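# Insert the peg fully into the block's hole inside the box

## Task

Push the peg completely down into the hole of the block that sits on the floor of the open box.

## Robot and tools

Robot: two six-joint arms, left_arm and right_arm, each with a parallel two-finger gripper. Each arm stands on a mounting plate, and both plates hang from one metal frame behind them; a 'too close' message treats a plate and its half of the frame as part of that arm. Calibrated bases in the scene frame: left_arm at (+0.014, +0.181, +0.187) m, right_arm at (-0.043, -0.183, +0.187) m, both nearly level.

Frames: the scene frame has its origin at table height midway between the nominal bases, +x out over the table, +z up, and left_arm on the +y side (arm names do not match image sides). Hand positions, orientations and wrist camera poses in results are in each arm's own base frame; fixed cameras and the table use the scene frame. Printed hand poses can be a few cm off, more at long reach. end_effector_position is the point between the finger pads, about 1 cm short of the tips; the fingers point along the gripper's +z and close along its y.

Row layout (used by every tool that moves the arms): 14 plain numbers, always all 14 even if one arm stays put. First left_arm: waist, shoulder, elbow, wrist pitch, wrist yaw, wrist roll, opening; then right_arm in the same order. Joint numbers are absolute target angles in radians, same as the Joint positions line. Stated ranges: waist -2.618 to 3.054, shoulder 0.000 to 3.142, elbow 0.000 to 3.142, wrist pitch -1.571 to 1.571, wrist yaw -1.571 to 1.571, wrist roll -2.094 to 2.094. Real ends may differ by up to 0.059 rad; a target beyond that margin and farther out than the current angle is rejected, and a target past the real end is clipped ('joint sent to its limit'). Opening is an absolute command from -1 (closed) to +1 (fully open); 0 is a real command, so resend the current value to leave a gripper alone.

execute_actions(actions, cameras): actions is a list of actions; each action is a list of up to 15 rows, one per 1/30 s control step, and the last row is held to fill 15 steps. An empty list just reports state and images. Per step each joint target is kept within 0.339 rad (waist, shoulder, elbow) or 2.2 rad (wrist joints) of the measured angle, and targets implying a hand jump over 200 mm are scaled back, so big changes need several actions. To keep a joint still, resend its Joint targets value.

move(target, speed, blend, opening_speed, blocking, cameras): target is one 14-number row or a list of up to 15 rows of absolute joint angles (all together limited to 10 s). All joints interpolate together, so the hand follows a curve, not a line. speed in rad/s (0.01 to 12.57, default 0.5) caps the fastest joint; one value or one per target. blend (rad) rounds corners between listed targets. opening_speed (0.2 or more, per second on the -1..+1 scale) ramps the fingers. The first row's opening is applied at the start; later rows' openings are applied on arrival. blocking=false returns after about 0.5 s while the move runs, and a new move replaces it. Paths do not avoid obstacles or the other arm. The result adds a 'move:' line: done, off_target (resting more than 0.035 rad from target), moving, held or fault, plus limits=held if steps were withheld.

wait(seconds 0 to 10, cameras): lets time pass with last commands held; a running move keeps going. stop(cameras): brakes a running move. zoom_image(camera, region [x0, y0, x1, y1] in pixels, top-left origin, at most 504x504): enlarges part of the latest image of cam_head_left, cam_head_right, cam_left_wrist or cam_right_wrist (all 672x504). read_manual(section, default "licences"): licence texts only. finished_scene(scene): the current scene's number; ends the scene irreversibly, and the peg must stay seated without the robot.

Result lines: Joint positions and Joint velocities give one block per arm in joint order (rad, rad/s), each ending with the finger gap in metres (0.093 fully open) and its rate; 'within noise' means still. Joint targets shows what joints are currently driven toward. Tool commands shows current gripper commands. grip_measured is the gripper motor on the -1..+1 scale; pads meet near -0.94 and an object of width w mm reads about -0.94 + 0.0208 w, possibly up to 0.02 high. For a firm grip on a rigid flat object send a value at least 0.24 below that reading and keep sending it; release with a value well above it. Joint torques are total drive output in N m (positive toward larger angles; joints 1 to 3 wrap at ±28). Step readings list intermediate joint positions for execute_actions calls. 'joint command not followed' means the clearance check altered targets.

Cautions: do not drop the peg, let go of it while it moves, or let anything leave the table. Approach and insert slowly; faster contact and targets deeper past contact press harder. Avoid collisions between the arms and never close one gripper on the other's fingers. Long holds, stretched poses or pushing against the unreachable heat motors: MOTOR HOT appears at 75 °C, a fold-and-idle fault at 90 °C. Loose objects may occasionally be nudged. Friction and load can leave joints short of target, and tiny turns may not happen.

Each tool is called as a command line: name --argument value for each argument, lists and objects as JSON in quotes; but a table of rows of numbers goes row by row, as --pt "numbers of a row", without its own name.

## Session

execute_actions --actions '[]'

Scene clock: 0.00 s.
left_arm: end_effector_position=(+0.3914, +0.0426, +0.0756) grip_measured=+1.000 end_effector_quat_wxyz=(+0.551, -0.064, +0.827, +0.094) | right_arm: end_effector_position=(+0.3717, -0.0222, +0.0974) grip_measured=+1.000 end_effector_quat_wxyz=(+0.587, +0.078, +0.803, -0.067)
Joint positions: left_arm=[0.018 1.617 0.392 0.832 -0.211 0.005 0.093] | right_arm=[0.054 1.489 0.296 0.877 0.253 0.064 0.093]
Joint velocities: within noise
Joint torques (N m): no reading
Heat: left arm: 30 °C; right arm: 29 °C.
Joint targets: left_arm=[0.018 1.610 0.400 0.834 -0.212 0.006] | right_arm=[0.054 1.481 0.307 0.888 0.253 0.064]
Tool commands: left_gripper/opening=+1.0 right_gripper/opening=+1.0

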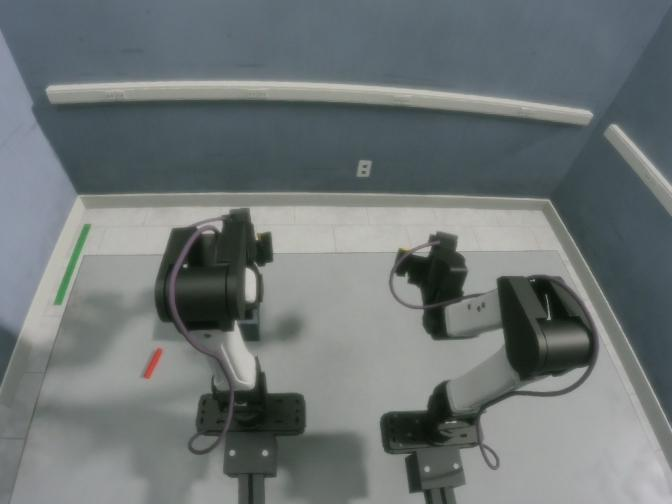

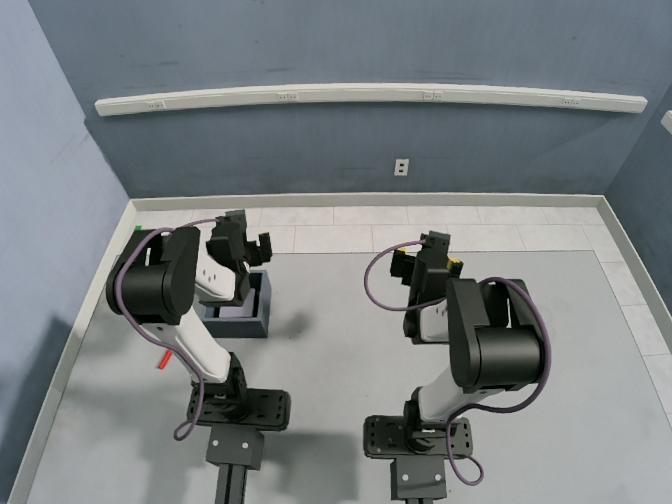

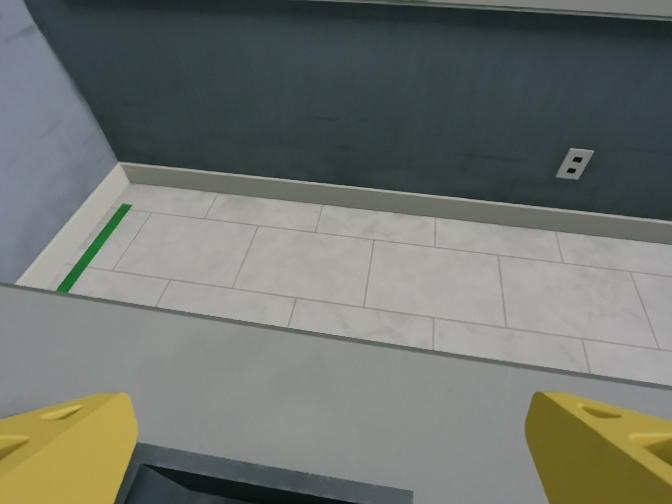

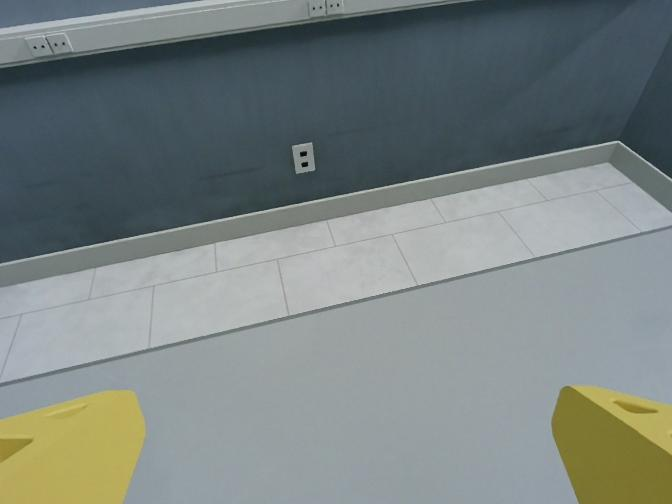

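move --target '[0.05,1.945,1.223,-0.849,0,0,1,0.054,1.481,0.307,0.888,0.253,0.064,1]' --speed 1.5 --cameras '["cam_left_wrist"]'

move --target '[0.87,1.945,1.223,-0.849,0,0,1,0.054,1.481,0.307,0.888,0.253,0.064,1]' --speed 1.5 --cameras '["cam_left_wrist","cam_head_right"]'

Scene clock: 9.97 s.
left_arm: end_effector_position=(+0.3332, +0.0153, -0.0005) grip_measured=+1.000 end_effector_quat_wxyz=(-0.002, -0.018, +1.000, +0.004) | right_arm: end_effector_position=(+0.3717, -0.0222, +0.0974) grip_measured=+1.000 end_effector_quat_wxyz=(+0.587, +0.078, +0.803, -0.067)
Joint positions: left_arm=[0.042 1.926 1.194 -0.842 -0.007 0.005 0.093] | right_arm=[0.054 1.489 0.296 0.877 0.253 0.064 0.093]
Joint velocities: within noise
Joint torques (N m): left_arm=[0.34 -5.44 7.56 0.2 0.11 -0.11] | right_arm=[0.46 -5.07 7.35 2 0.07 0.02]
Heat: left arm: 31 °C; right arm: 30 °C.
Joint targets: left_arm=[0.050 1.945 1.223 -0.849 0.000 0.000] | right_arm=[0.054 1.481 0.307 0.888 0.253 0.064]
move: done
Images, in order (width x height): cam_left_wrist 672x504.

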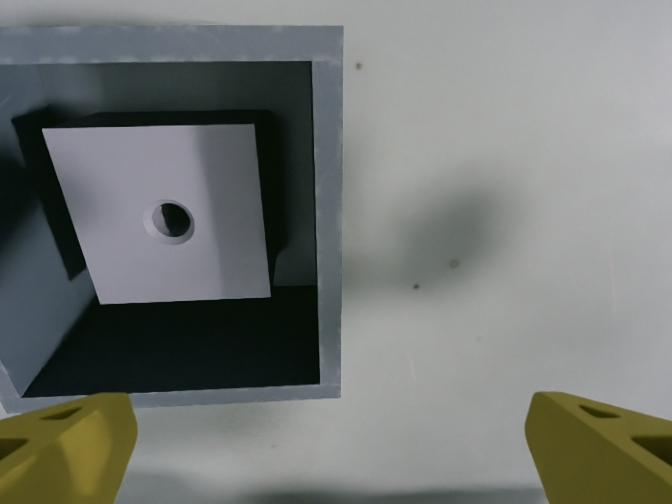

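Scene clock: 11.07 s.
left_arm: end_effector_position=(+0.2154, +0.2581, +0.0012) grip_measured=+1.000 end_effector_quat_wxyz=(+0.002, -0.421, +0.907, +0.002) | right_arm: end_effector_position=(+0.3717, -0.0222, +0.0974) grip_measured=+1.000 end_effector_quat_wxyz=(+0.587, +0.078, +0.803, -0.067)
Joint positions: left_arm=[0.874 1.926 1.202 -0.842 -0.002 0.005 0.093] | right_arm=[0.054 1.489 0.296 0.877 0.253 0.064 0.093]
Joint velocities: within noise
Joint torques (N m): left_arm=[-0.24 -5.71 6.68 0.09 0 -0.1] | right_arm=[0.5 -5.05 7.25 2.02 0.04 0.02]
Heat: left arm: 31 °C; right arm: 30 °C.
Joint targets: left_arm=[0.870 1.945 1.223 -0.849 0.000 0.000] | right_arm=[0.054 1.481 0.307 0.888 0.253 0.064]
move: done
Images, in order (width x height): cam_head_right 672x504, cam_left_wrist 672x504.

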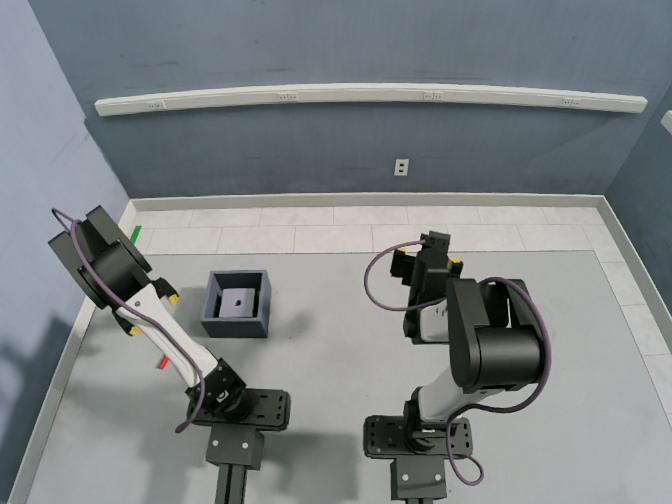

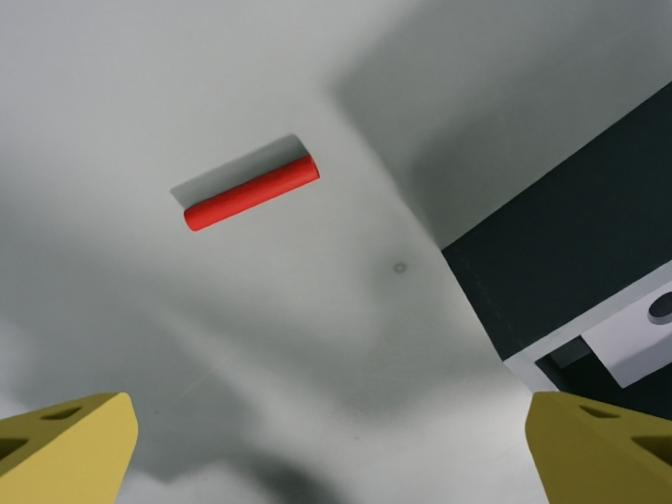

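move --target '[0.729,2.357,1.342,-0.685,-0.35,0.992,1,0.054,1.481,0.307,0.888,0.253,0.064,1]' --speed 1.2 --cameras '["cam_left_wrist"]'

Scene clock: 27.40 s.
left_arm: end_effector_position=(+0.2216, +0.2758, -0.1043) grip_measured=+1.000 end_effector_quat_wxyz=(-0.175, +0.134, +0.974, +0.057) | right_arm: end_effector_position=(+0.3717, -0.0222, +0.0974) grip_measured=+1.000 end_effector_quat_wxyz=(+0.587, +0.078, +0.803, -0.067)
Joint positions: left_arm=[0.733 2.34 1.321 -0.697 -0.342 0.982 0.093] | right_arm=[0.054 1.489 0.296 0.877 0.253 0.064 0.093]
Joint velocities: within noise
Joint torques (N m): left_arm=[-0.53 -7.32 5.45 -0.04 -0.27 0.03] | right_arm=[0.44 -4.98 7.34 1.99 0.01 0.01]
Heat: left arm: 33 °C; right arm: 31 °C.
Joint targets: left_arm=[0.729 2.357 1.342 -0.685 -0.350 0.992] | right_arm=[0.054 1.481 0.307 0.888 0.253 0.064]
move: done
Images, in order (width x height): cam_left_wrist 672x504.

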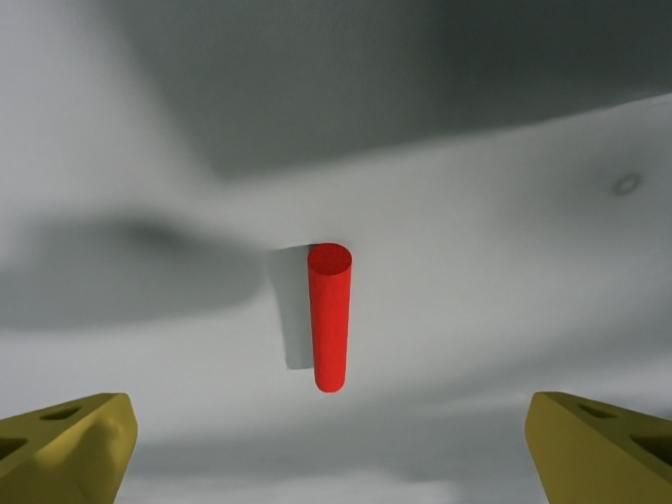

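move --pt "0.762 2.479 1.302 -0.527 -0.355 1.028 1 0.054 1.481 0.307 0.888 0.253 0.064 1" --pt "0.762 2.479 1.302 -0.527 -0.355 1.028 -0.88 0.054 1.481 0.307 0.888 0.253 0.064 1" --speed 0.35 --opening_speed 2 --cameras '["cam_left_wrist"]'

Scene clock: 38.03 s.
left_arm: end_effector_position=(+0.2157, +0.2826, -0.1510) grip_measured=-0.836 end_effector_quat_wxyz=(-0.172, +0.139, +0.973, +0.062) | right_arm: end_effector_position=(+0.3717, -0.0222, +0.0974) grip_measured=+1.000 end_effector_quat_wxyz=(+0.587, +0.078, +0.803, -0.067)
Joint positions: left_arm=[0.757 2.462 1.308 -0.539 -0.348 1.019 0.005] | right_arm=[0.054 1.489 0.296 0.877 0.253 0.064 0.093]
Joint velocities: within noise
Joint torques (N m): left_arm=[0.27 -7.47 2.55 -0.01 -0.29 0.02] | right_arm=[0.4 -5 7.39 2 0.06 0.06]
Heat: left arm: 33 °C; right arm: 32 °C.
Joint targets: left_arm=[0.762 2.479 1.302 -0.527 -0.355 1.028] | right_arm=[0.054 1.481 0.307 0.888 0.253 0.064]
move: done
Images, in order (width x height): cam_left_wrist 672x504.

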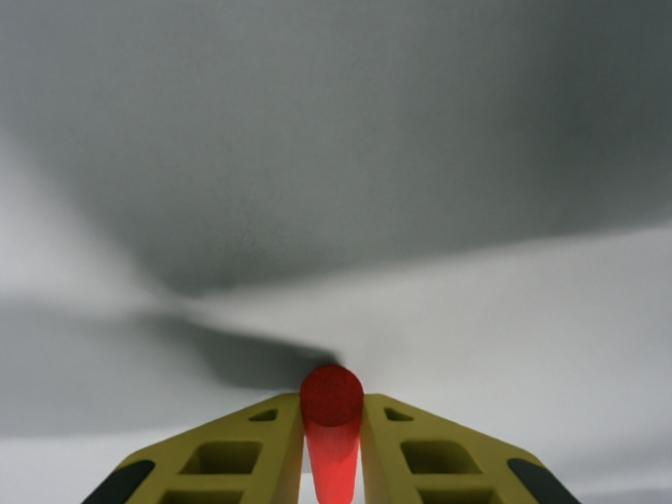

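move --pt "0.757 2.34 1.32 -0.7 -0.342 0.98 -0.88 0.054 1.481 0.307 0.888 0.1 -0.2 1" --pt "0.75 1.75 0.8 -0.65 -0.1 1.0 -0.88 0.04 1.8 0.9 0 -0.6 -0.9 1" --pt "0.75 1.8 0.57 0.25 0.8 1.02 -0.88 0.025 2.297 1.381 -0.614 -1.135 -1.53 1" --pt "0.68 2.092 0.625 0.468 1.12 1.035 -0.88 0.025 2.297 1.391 -0.614 -1.135 -1.53 1" --speed 1.2 --blend 0.1 --cameras '["cam_right_wrist","cam_head_right"]'

zoom_image --camera "cam_head_right" --region '[150, 220, 310, 360]'

Scene clock: 68.37 s.
left_arm: end_effector_position=(+0.3365, +0.0800, -0.0200) grip_measured=-0.837 end_effector_quat_wxyz=(+0.535, +0.280, +0.782, -0.158) | right_arm: end_effector_position=(+0.3894, +0.1641, +0.0061) grip_measured=+1.000 end_effector_quat_wxyz=(-0.370, +0.601, -0.599, -0.378)
Joint positions: left_arm=[0.685 2.078 0.609 0.453 1.11 1.022 0.005] | right_arm=[0.033 2.284 1.362 -0.608 -1.115 -1.516 0.093]
Joint velocities: within noise
Joint torques (N m): left_arm=[-0.43 -5 3.71 1.26 0.73 0.07] | right_arm=[0.13 -9.18 8.8 0.12 -0.74 -0.11]
Heat: left arm: 34 °C; right arm: 33 °C.
Joint targets: left_arm=[0.680 2.092 0.625 0.468 1.120 1.035] | right_arm=[0.025 2.297 1.391 -0.614 -1.135 -1.530]
move: done
Images, in order (width x height): cam_head_right 672x504, cam_right_wrist 672x504.

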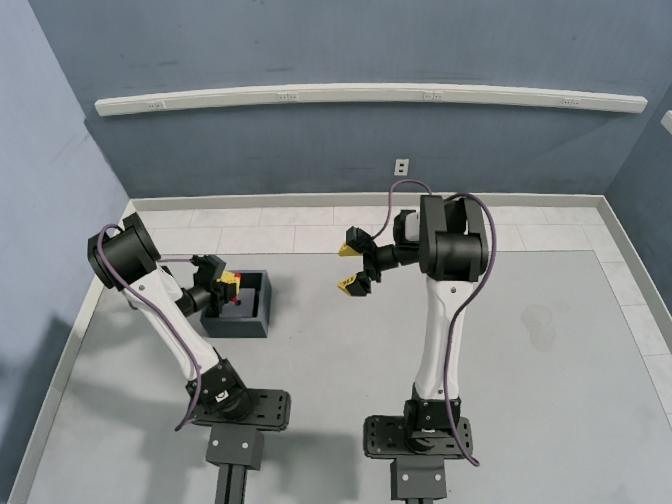

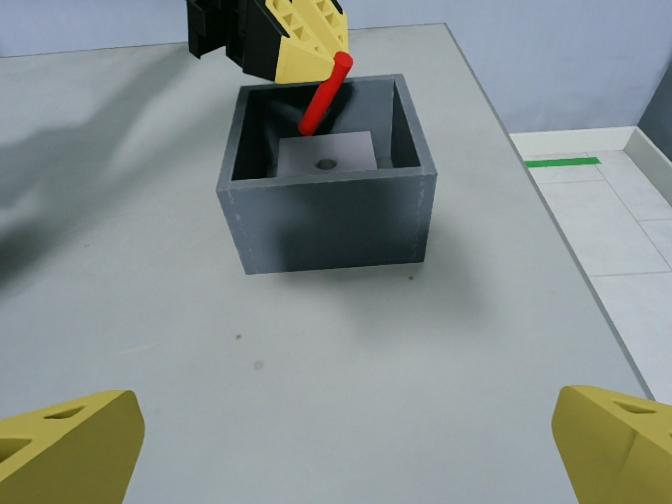

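Scaled by 3.150.

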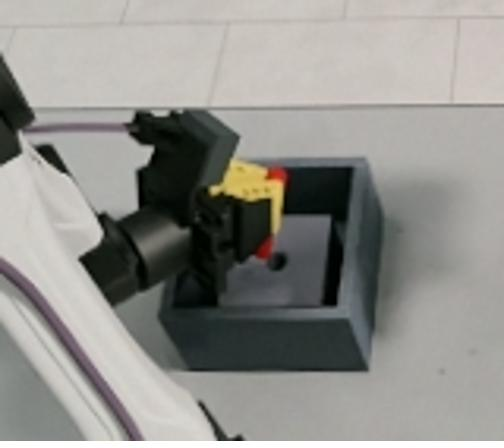

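move --target '[0.618,2.208,0.638,0.669,1.072,0.92,-0.88,0.025,2.297,1.391,-0.614,-1.135,-1.53,1]' --speed 0.5 --cameras '["cam_right_wrist"]'

zoom_image --camera "cam_right_wrist" --region '[230, 30, 430, 200]'

Scene clock: 94.00 s.
left_arm: end_effector_position=(+0.3520, +0.0703, -0.0385) grip_measured=-0.837 end_effector_quat_wxyz=(+0.538, +0.286, +0.778, -0.155) | right_arm: end_effector_position=(+0.3893, +0.1642, +0.0062) grip_measured=+1.000 end_effector_quat_wxyz=(-0.370, +0.601, -0.599, -0.379)
Joint positions: left_arm=[0.624 2.192 0.621 0.653 1.081 0.927 0.005] | right_arm=[0.033 2.284 1.362 -0.608 -1.115 -1.516 0.093]
Joint velocities: within noise
Joint torques (N m): left_arm=[-0.59 -5.08 3.44 1.4 0.5 -0.11] | right_arm=[0.08 -9.25 8.69 0.11 -0.7 -0.1]
Heat: left arm: 34 °C; right arm: 33 °C.
Joint targets: left_arm=[0.618 2.208 0.638 0.669 1.072 0.920] | right_arm=[0.025 2.297 1.391 -0.614 -1.135 -1.530]
move: done
Images, in order (width x height): cam_right_wrist 672x504.

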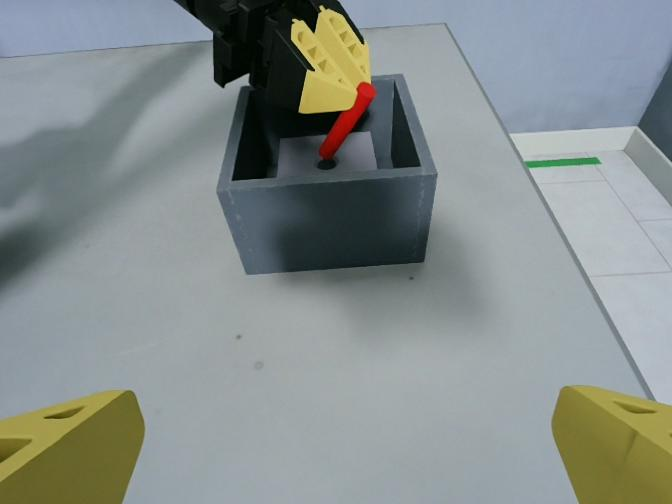

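Scaled by 2.520.

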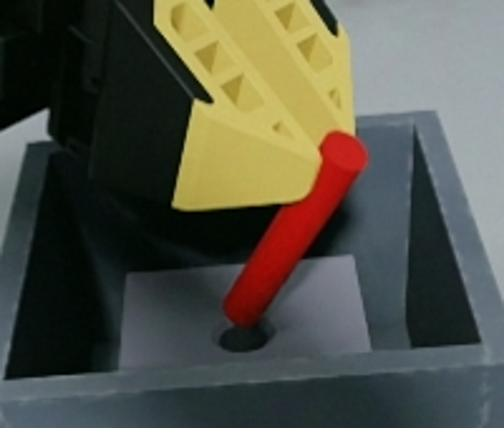

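move --pt "0.618 2.269 0.647 0.721 1.072 0.92 -0.88 0.025 2.297 1.391 -0.614 -1.135 -1.53 1" --pt "0.704 2.25 0.646 0.57 1.118 1.065 -0.88 0.025 2.297 1.391 -0.614 -1.135 -1.53 1" --speed 0.25 --cameras '["cam_right_wrist"]'

zoom_image --camera "cam_right_wrist" --region '[230, 30, 430, 200]'

Scene clock: 105.73 s.
left_arm: end_effector_position=(+0.3384, +0.0844, -0.0524) grip_measured=-0.837 end_effector_quat_wxyz=(+0.544, +0.291, +0.773, -0.149) | right_arm: end_effector_position=(+0.3893, +0.1642, +0.0062) grip_measured=+1.000 end_effector_quat_wxyz=(-0.370, +0.601, -0.599, -0.379)
Joint positions: left_arm=[0.696 2.25 0.64 0.6 1.126 1.056 0.005] | right_arm=[0.033 2.284 1.362 -0.608 -1.115 -1.516 0.093]
Joint velocities: within noise
Joint torques (N m): left_arm=[0.57 -6.5 2.13 0.76 0.52 0.01] | right_arm=[0.12 -9.29 8.68 0.13 -0.72 -0.11]
Heat: left arm: 34 °C; right arm: 34 °C.
Joint targets: left_arm=[0.704 2.250 0.646 0.570 1.118 1.065] | right_arm=[0.025 2.297 1.391 -0.614 -1.135 -1.530]
move: done
Images, in order (width x height): cam_right_wrist 672x504.

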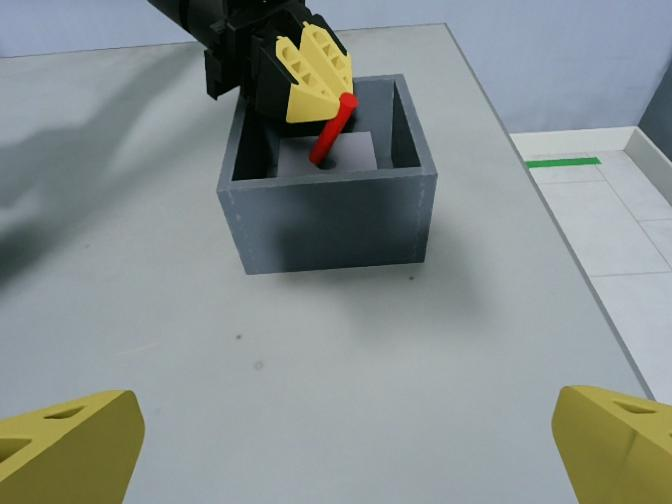

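Scaled by 2.520.

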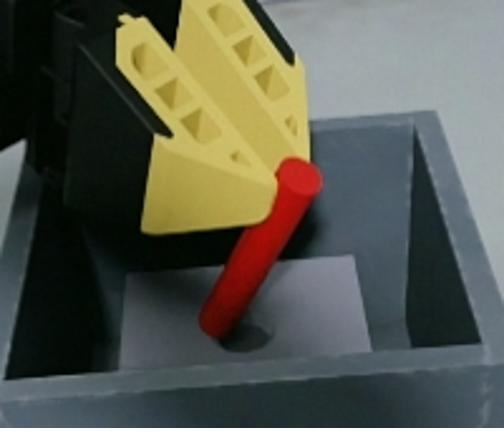

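move --pt "0.7 2.15 0.62 0.55 1.12 1.0 -0.88 0.025 2.297 1.391 -0.614 -1.135 -1.53 1" --pt "0.718 2.46 0.595 1.32 1.335 0.6 -0.88 0.025 2.297 1.391 -0.614 -1.135 -1.53 1" --speed 0.6 --cameras '["cam_right_wrist"]'

zoom_image --camera "cam_right_wrist" --region '[230, 30, 430, 200]'

Scene clock: 123.47 s.
left_arm: end_effector_position=(+0.3436, +0.0800, -0.0277) grip_measured=-0.837 end_effector_quat_wxyz=(+0.635, +0.268, +0.700, -0.186) | right_arm: end_effector_position=(+0.3893, +0.1642, +0.0062) grip_measured=+1.000 end_effector_quat_wxyz=(-0.370, +0.601, -0.599, -0.379)
Joint positions: left_arm=[0.71 2.443 0.601 1.303 1.327 0.607 0.005] | right_arm=[0.033 2.284 1.362 -0.608 -1.116 -1.516 0.093]
Joint velocities: within noise
Joint torques (N m): left_arm=[0.54 -5.23 0.13 1.72 0.52 -0.11] | right_arm=[0.18 -9.24 8.75 0.13 -0.73 -0.1]
Heat: left arm: 35 °C; right arm: 35 °C.
Joint targets: left_arm=[0.718 2.460 0.595 1.320 1.335 0.600] | right_arm=[0.025 2.297 1.391 -0.614 -1.135 -1.530]
move: done
Images, in order (width x height): cam_right_wrist 672x504.

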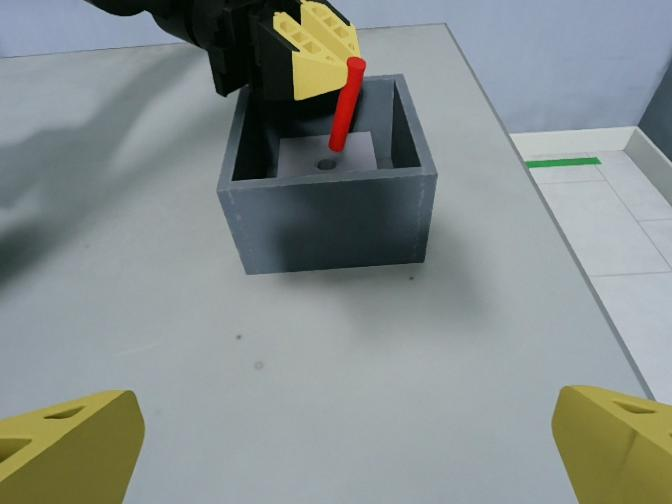

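Scaled by 2.520.

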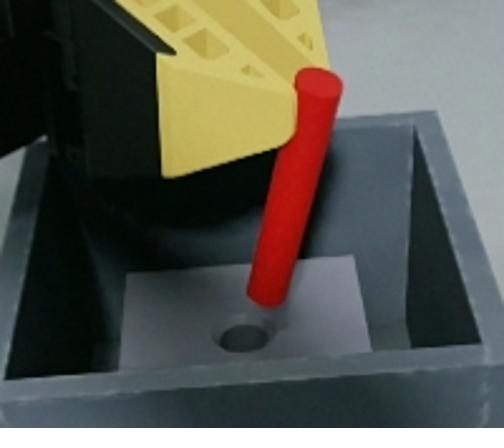

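move --pt "0.735 2.46 0.576 1.325 1.335 0.6 -0.88 0.025 2.297 1.391 -0.614 -1.135 -1.53 1" --pt "0.735 2.573 0.635 1.398 1.335 0.6 -0.88 0.025 2.297 1.391 -0.614 -1.135 -1.53 1" --speed 0.25 --cameras '["cam_right_wrist"]'

zoom_image --camera "cam_right_wrist" --region '[230, 30, 430, 200]'

Scene clock: 132.33 s.
left_arm: end_effector_position=(+0.3377, +0.0817, -0.0478) grip_measured=-0.837 end_effector_quat_wxyz=(+0.638, +0.264, +0.698, -0.188) | right_arm: end_effector_position=(+0.3893, +0.1642, +0.0062) grip_measured=+1.000 end_effector_quat_wxyz=(-0.370, +0.601, -0.599, -0.379)
Joint positions: left_arm=[0.729 2.553 0.626 1.386 1.345 0.604 0.005] | right_arm=[0.033 2.284 1.362 -0.608 -1.116 -1.516 0.093]
Joint velocities: within noise
Joint torques (N m): left_arm=[0.36 -5.01 0.81 1.57 0.29 -0.09] | right_arm=[0.25 -9.24 8.64 0.11 -0.73 -0.14]
Heat: left arm: 34 °C; right arm: 35 °C.
Joint targets: left_arm=[0.735 2.573 0.635 1.398 1.335 0.600] | right_arm=[0.025 2.297 1.391 -0.614 -1.135 -1.530]
move: done
Images, in order (width x height): cam_right_wrist 672x504.

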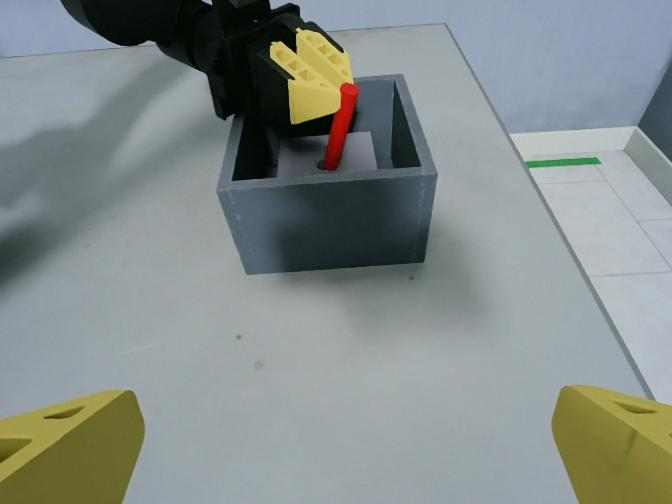

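Scaled by 2.520.

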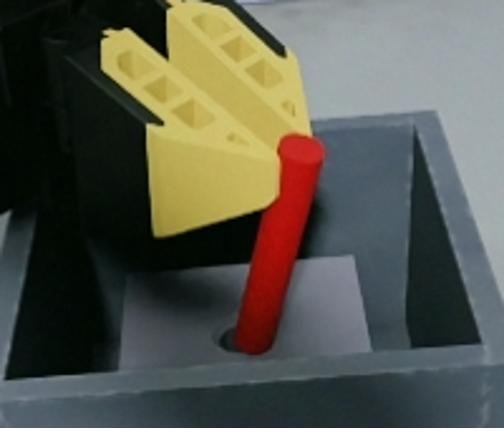

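move --pt "0.75 2.56 0.632 1.39 1.335 0.6 -0.88 0.025 2.297 1.391 -0.614 -1.135 -1.53 1" --pt "0.75 2.62 0.652 1.428 1.335 0.6 -0.88 0.025 2.297 1.391 -0.614 -1.135 -1.53 1" --speed 0.25 --cameras '["cam_right_wrist"]'

zoom_image --camera "cam_right_wrist" --region '[230, 30, 430, 200]'

Scene clock: 137.30 s.
left_arm: end_effector_position=(+0.3354, +0.0854, -0.0509) grip_measured=-0.837 end_effector_quat_wxyz=(+0.647, +0.271, +0.690, -0.178) | right_arm: end_effector_position=(+0.3893, +0.1642, +0.0062) grip_measured=+1.000 end_effector_quat_wxyz=(-0.370, +0.601, -0.599, -0.379)
Joint positions: left_arm=[0.746 2.592 0.639 1.446 1.364 0.604 0.005] | right_arm=[0.033 2.284 1.362 -0.608 -1.116 -1.516 0.093]
Joint velocities: within noise
Joint torques (N m): left_arm=[0.27 -4.37 1.06 1.28 0.06 -0.09] | right_arm=[0.38 -9.21 8.62 0.11 -0.71 -0.15]
Heat: left arm: 34 °C; right arm: 35 °C.
Joint targets: left_arm=[0.750 2.620 0.652 1.428 1.335 0.600] | right_arm=[0.025 2.297 1.391 -0.614 -1.135 -1.530]
move: done
Images, in order (width x height): cam_right_wrist 672x504.

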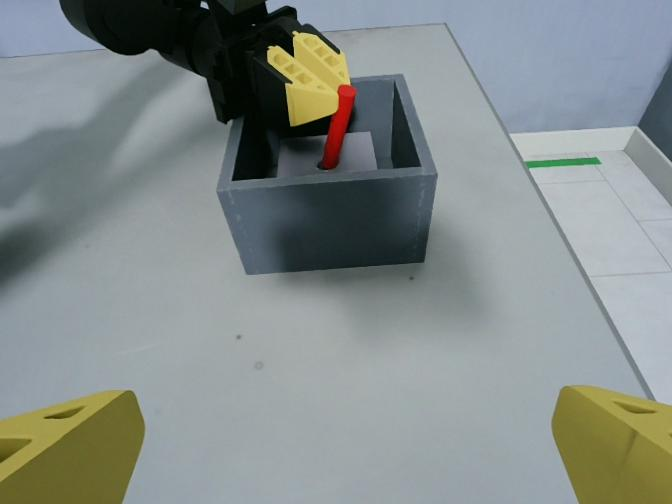

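Scaled by 2.520.

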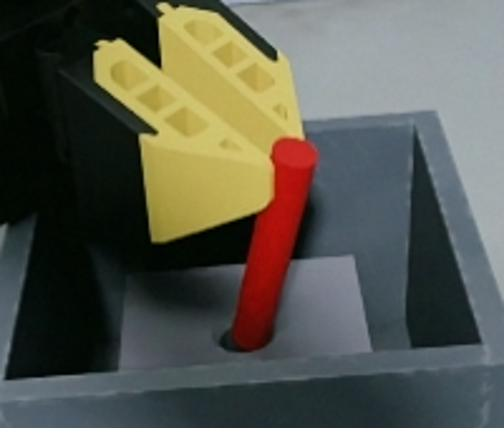

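move --pt "0.772 2.585 0.632 1.44 1.355 0.6 -0.88 0.025 2.297 1.391 -0.614 -1.135 -1.53 1" --pt "0.772 2.585 0.632 1.44 1.355 0.6 -0.4 0.025 2.297 1.391 -0.614 -1.135 -1.53 1" --speed 0.3 --opening_speed 1.5 --cameras '["cam_right_wrist","cam_left_wrist"]'

Scene clock: 142.00 s.
left_arm: end_effector_position=(+0.3332, +0.0907, -0.0500) grip_measured=-0.402 end_effector_quat_wxyz=(+0.650, +0.268, +0.690, -0.174) | right_arm: end_effector_position=(+0.3893, +0.1642, +0.0062) grip_measured=+1.000 end_effector_quat_wxyz=(-0.370, +0.601, -0.599, -0.379)
Joint positions: left_arm=[0.764 2.592 0.639 1.449 1.372 0.604 0.026] | right_arm=[0.033 2.284 1.362 -0.608 -1.116 -1.516 0.093]
Joint velocities: within noise
Joint torques (N m): left_arm=[0.55 -7.3 -0.64 1.38 0.21 -0.08] | right_arm=[0.23 -9.28 8.92 0.14 -0.71 -0.1]
Heat: left arm: 34 °C; right arm: 35 °C.
Joint targets: left_arm=[0.772 2.585 0.632 1.440 1.355 0.600] | right_arm=[0.025 2.297 1.391 -0.614 -1.135 -1.530]
move: done
Images, in order (width x height): cam_left_wrist 672x504, cam_right_wrist 672x504.

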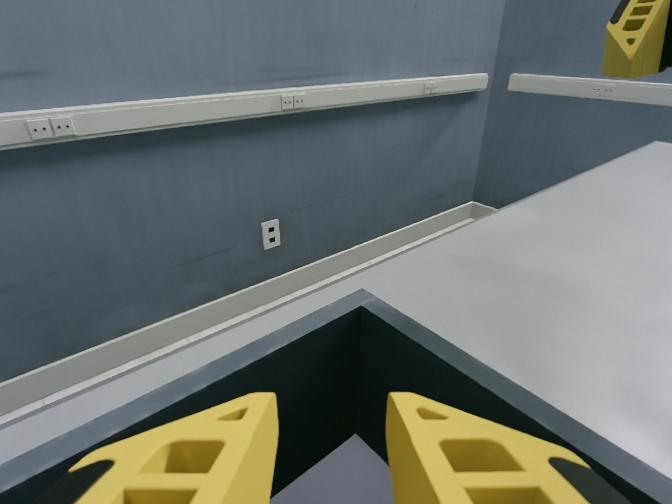

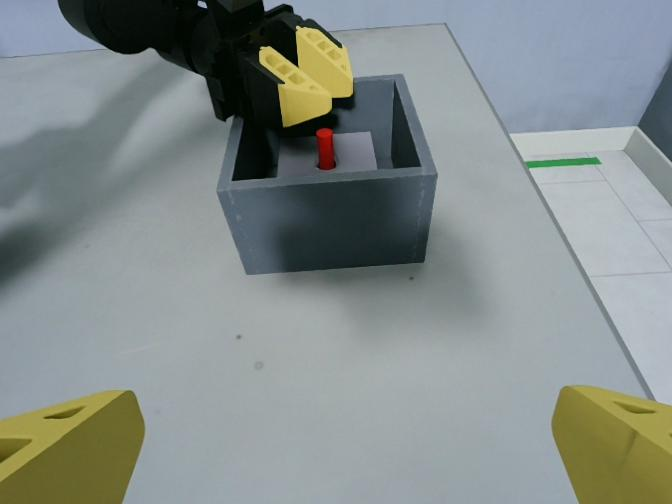

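It dropped in. Lift clear.

move --target '[0.772,2.35,0.55,1.25,1.34,0.6,-0.3,0.025,2.297,1.391,-0.614,-1.135,-1.53,1]' --speed 0.5 --cameras '["cam_right_wrist"]'

finished_scene --scene 2

Scene clock: 145.83 s.
left_arm: end_effector_position=(+0.3310, +0.0896, -0.0170) grip_measured=-0.302 end_effector_quat_wxyz=(+0.637, +0.244, +0.707, -0.189) | right_arm: end_effector_position=(+0.3893, +0.1642, +0.0062) grip_measured=+1.000 end_effector_quat_wxyz=(-0.370, +0.601, -0.599, -0.379)
Joint positions: left_arm=[0.764 2.383 0.556 1.256 1.35 0.603 0.031] | right_arm=[0.033 2.284 1.362 -0.608 -1.116 -1.516 0.093]
Joint velocities: within noise
Joint torques (N m): left_arm=[0.58 -9.1 0.12 1.38 0.33 -0.1] | right_arm=[0.25 -9.17 8.66 0.14 -0.71 -0.12]
Heat: left arm: 34 °C; right arm: 36 °C.
Joint targets: left_arm=[0.772 2.350 0.550 1.250 1.340 0.600] | right_arm=[0.025 2.297 1.391 -0.614 -1.135 -1.530]
move: done
Images, in order (width x height): cam_right_wrist 672x504.

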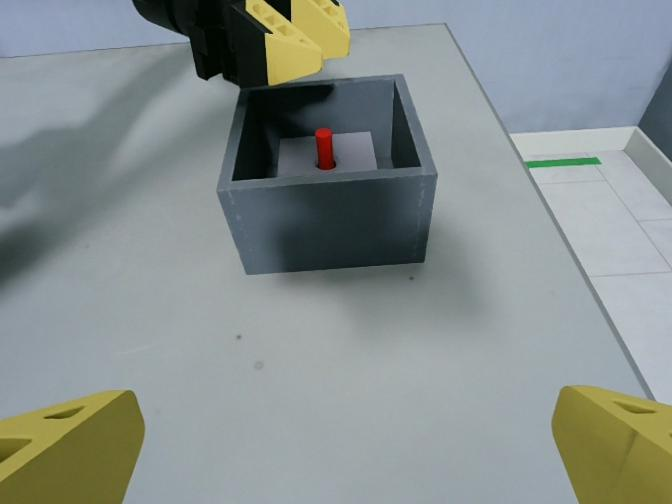

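The scene is finished: the task was done.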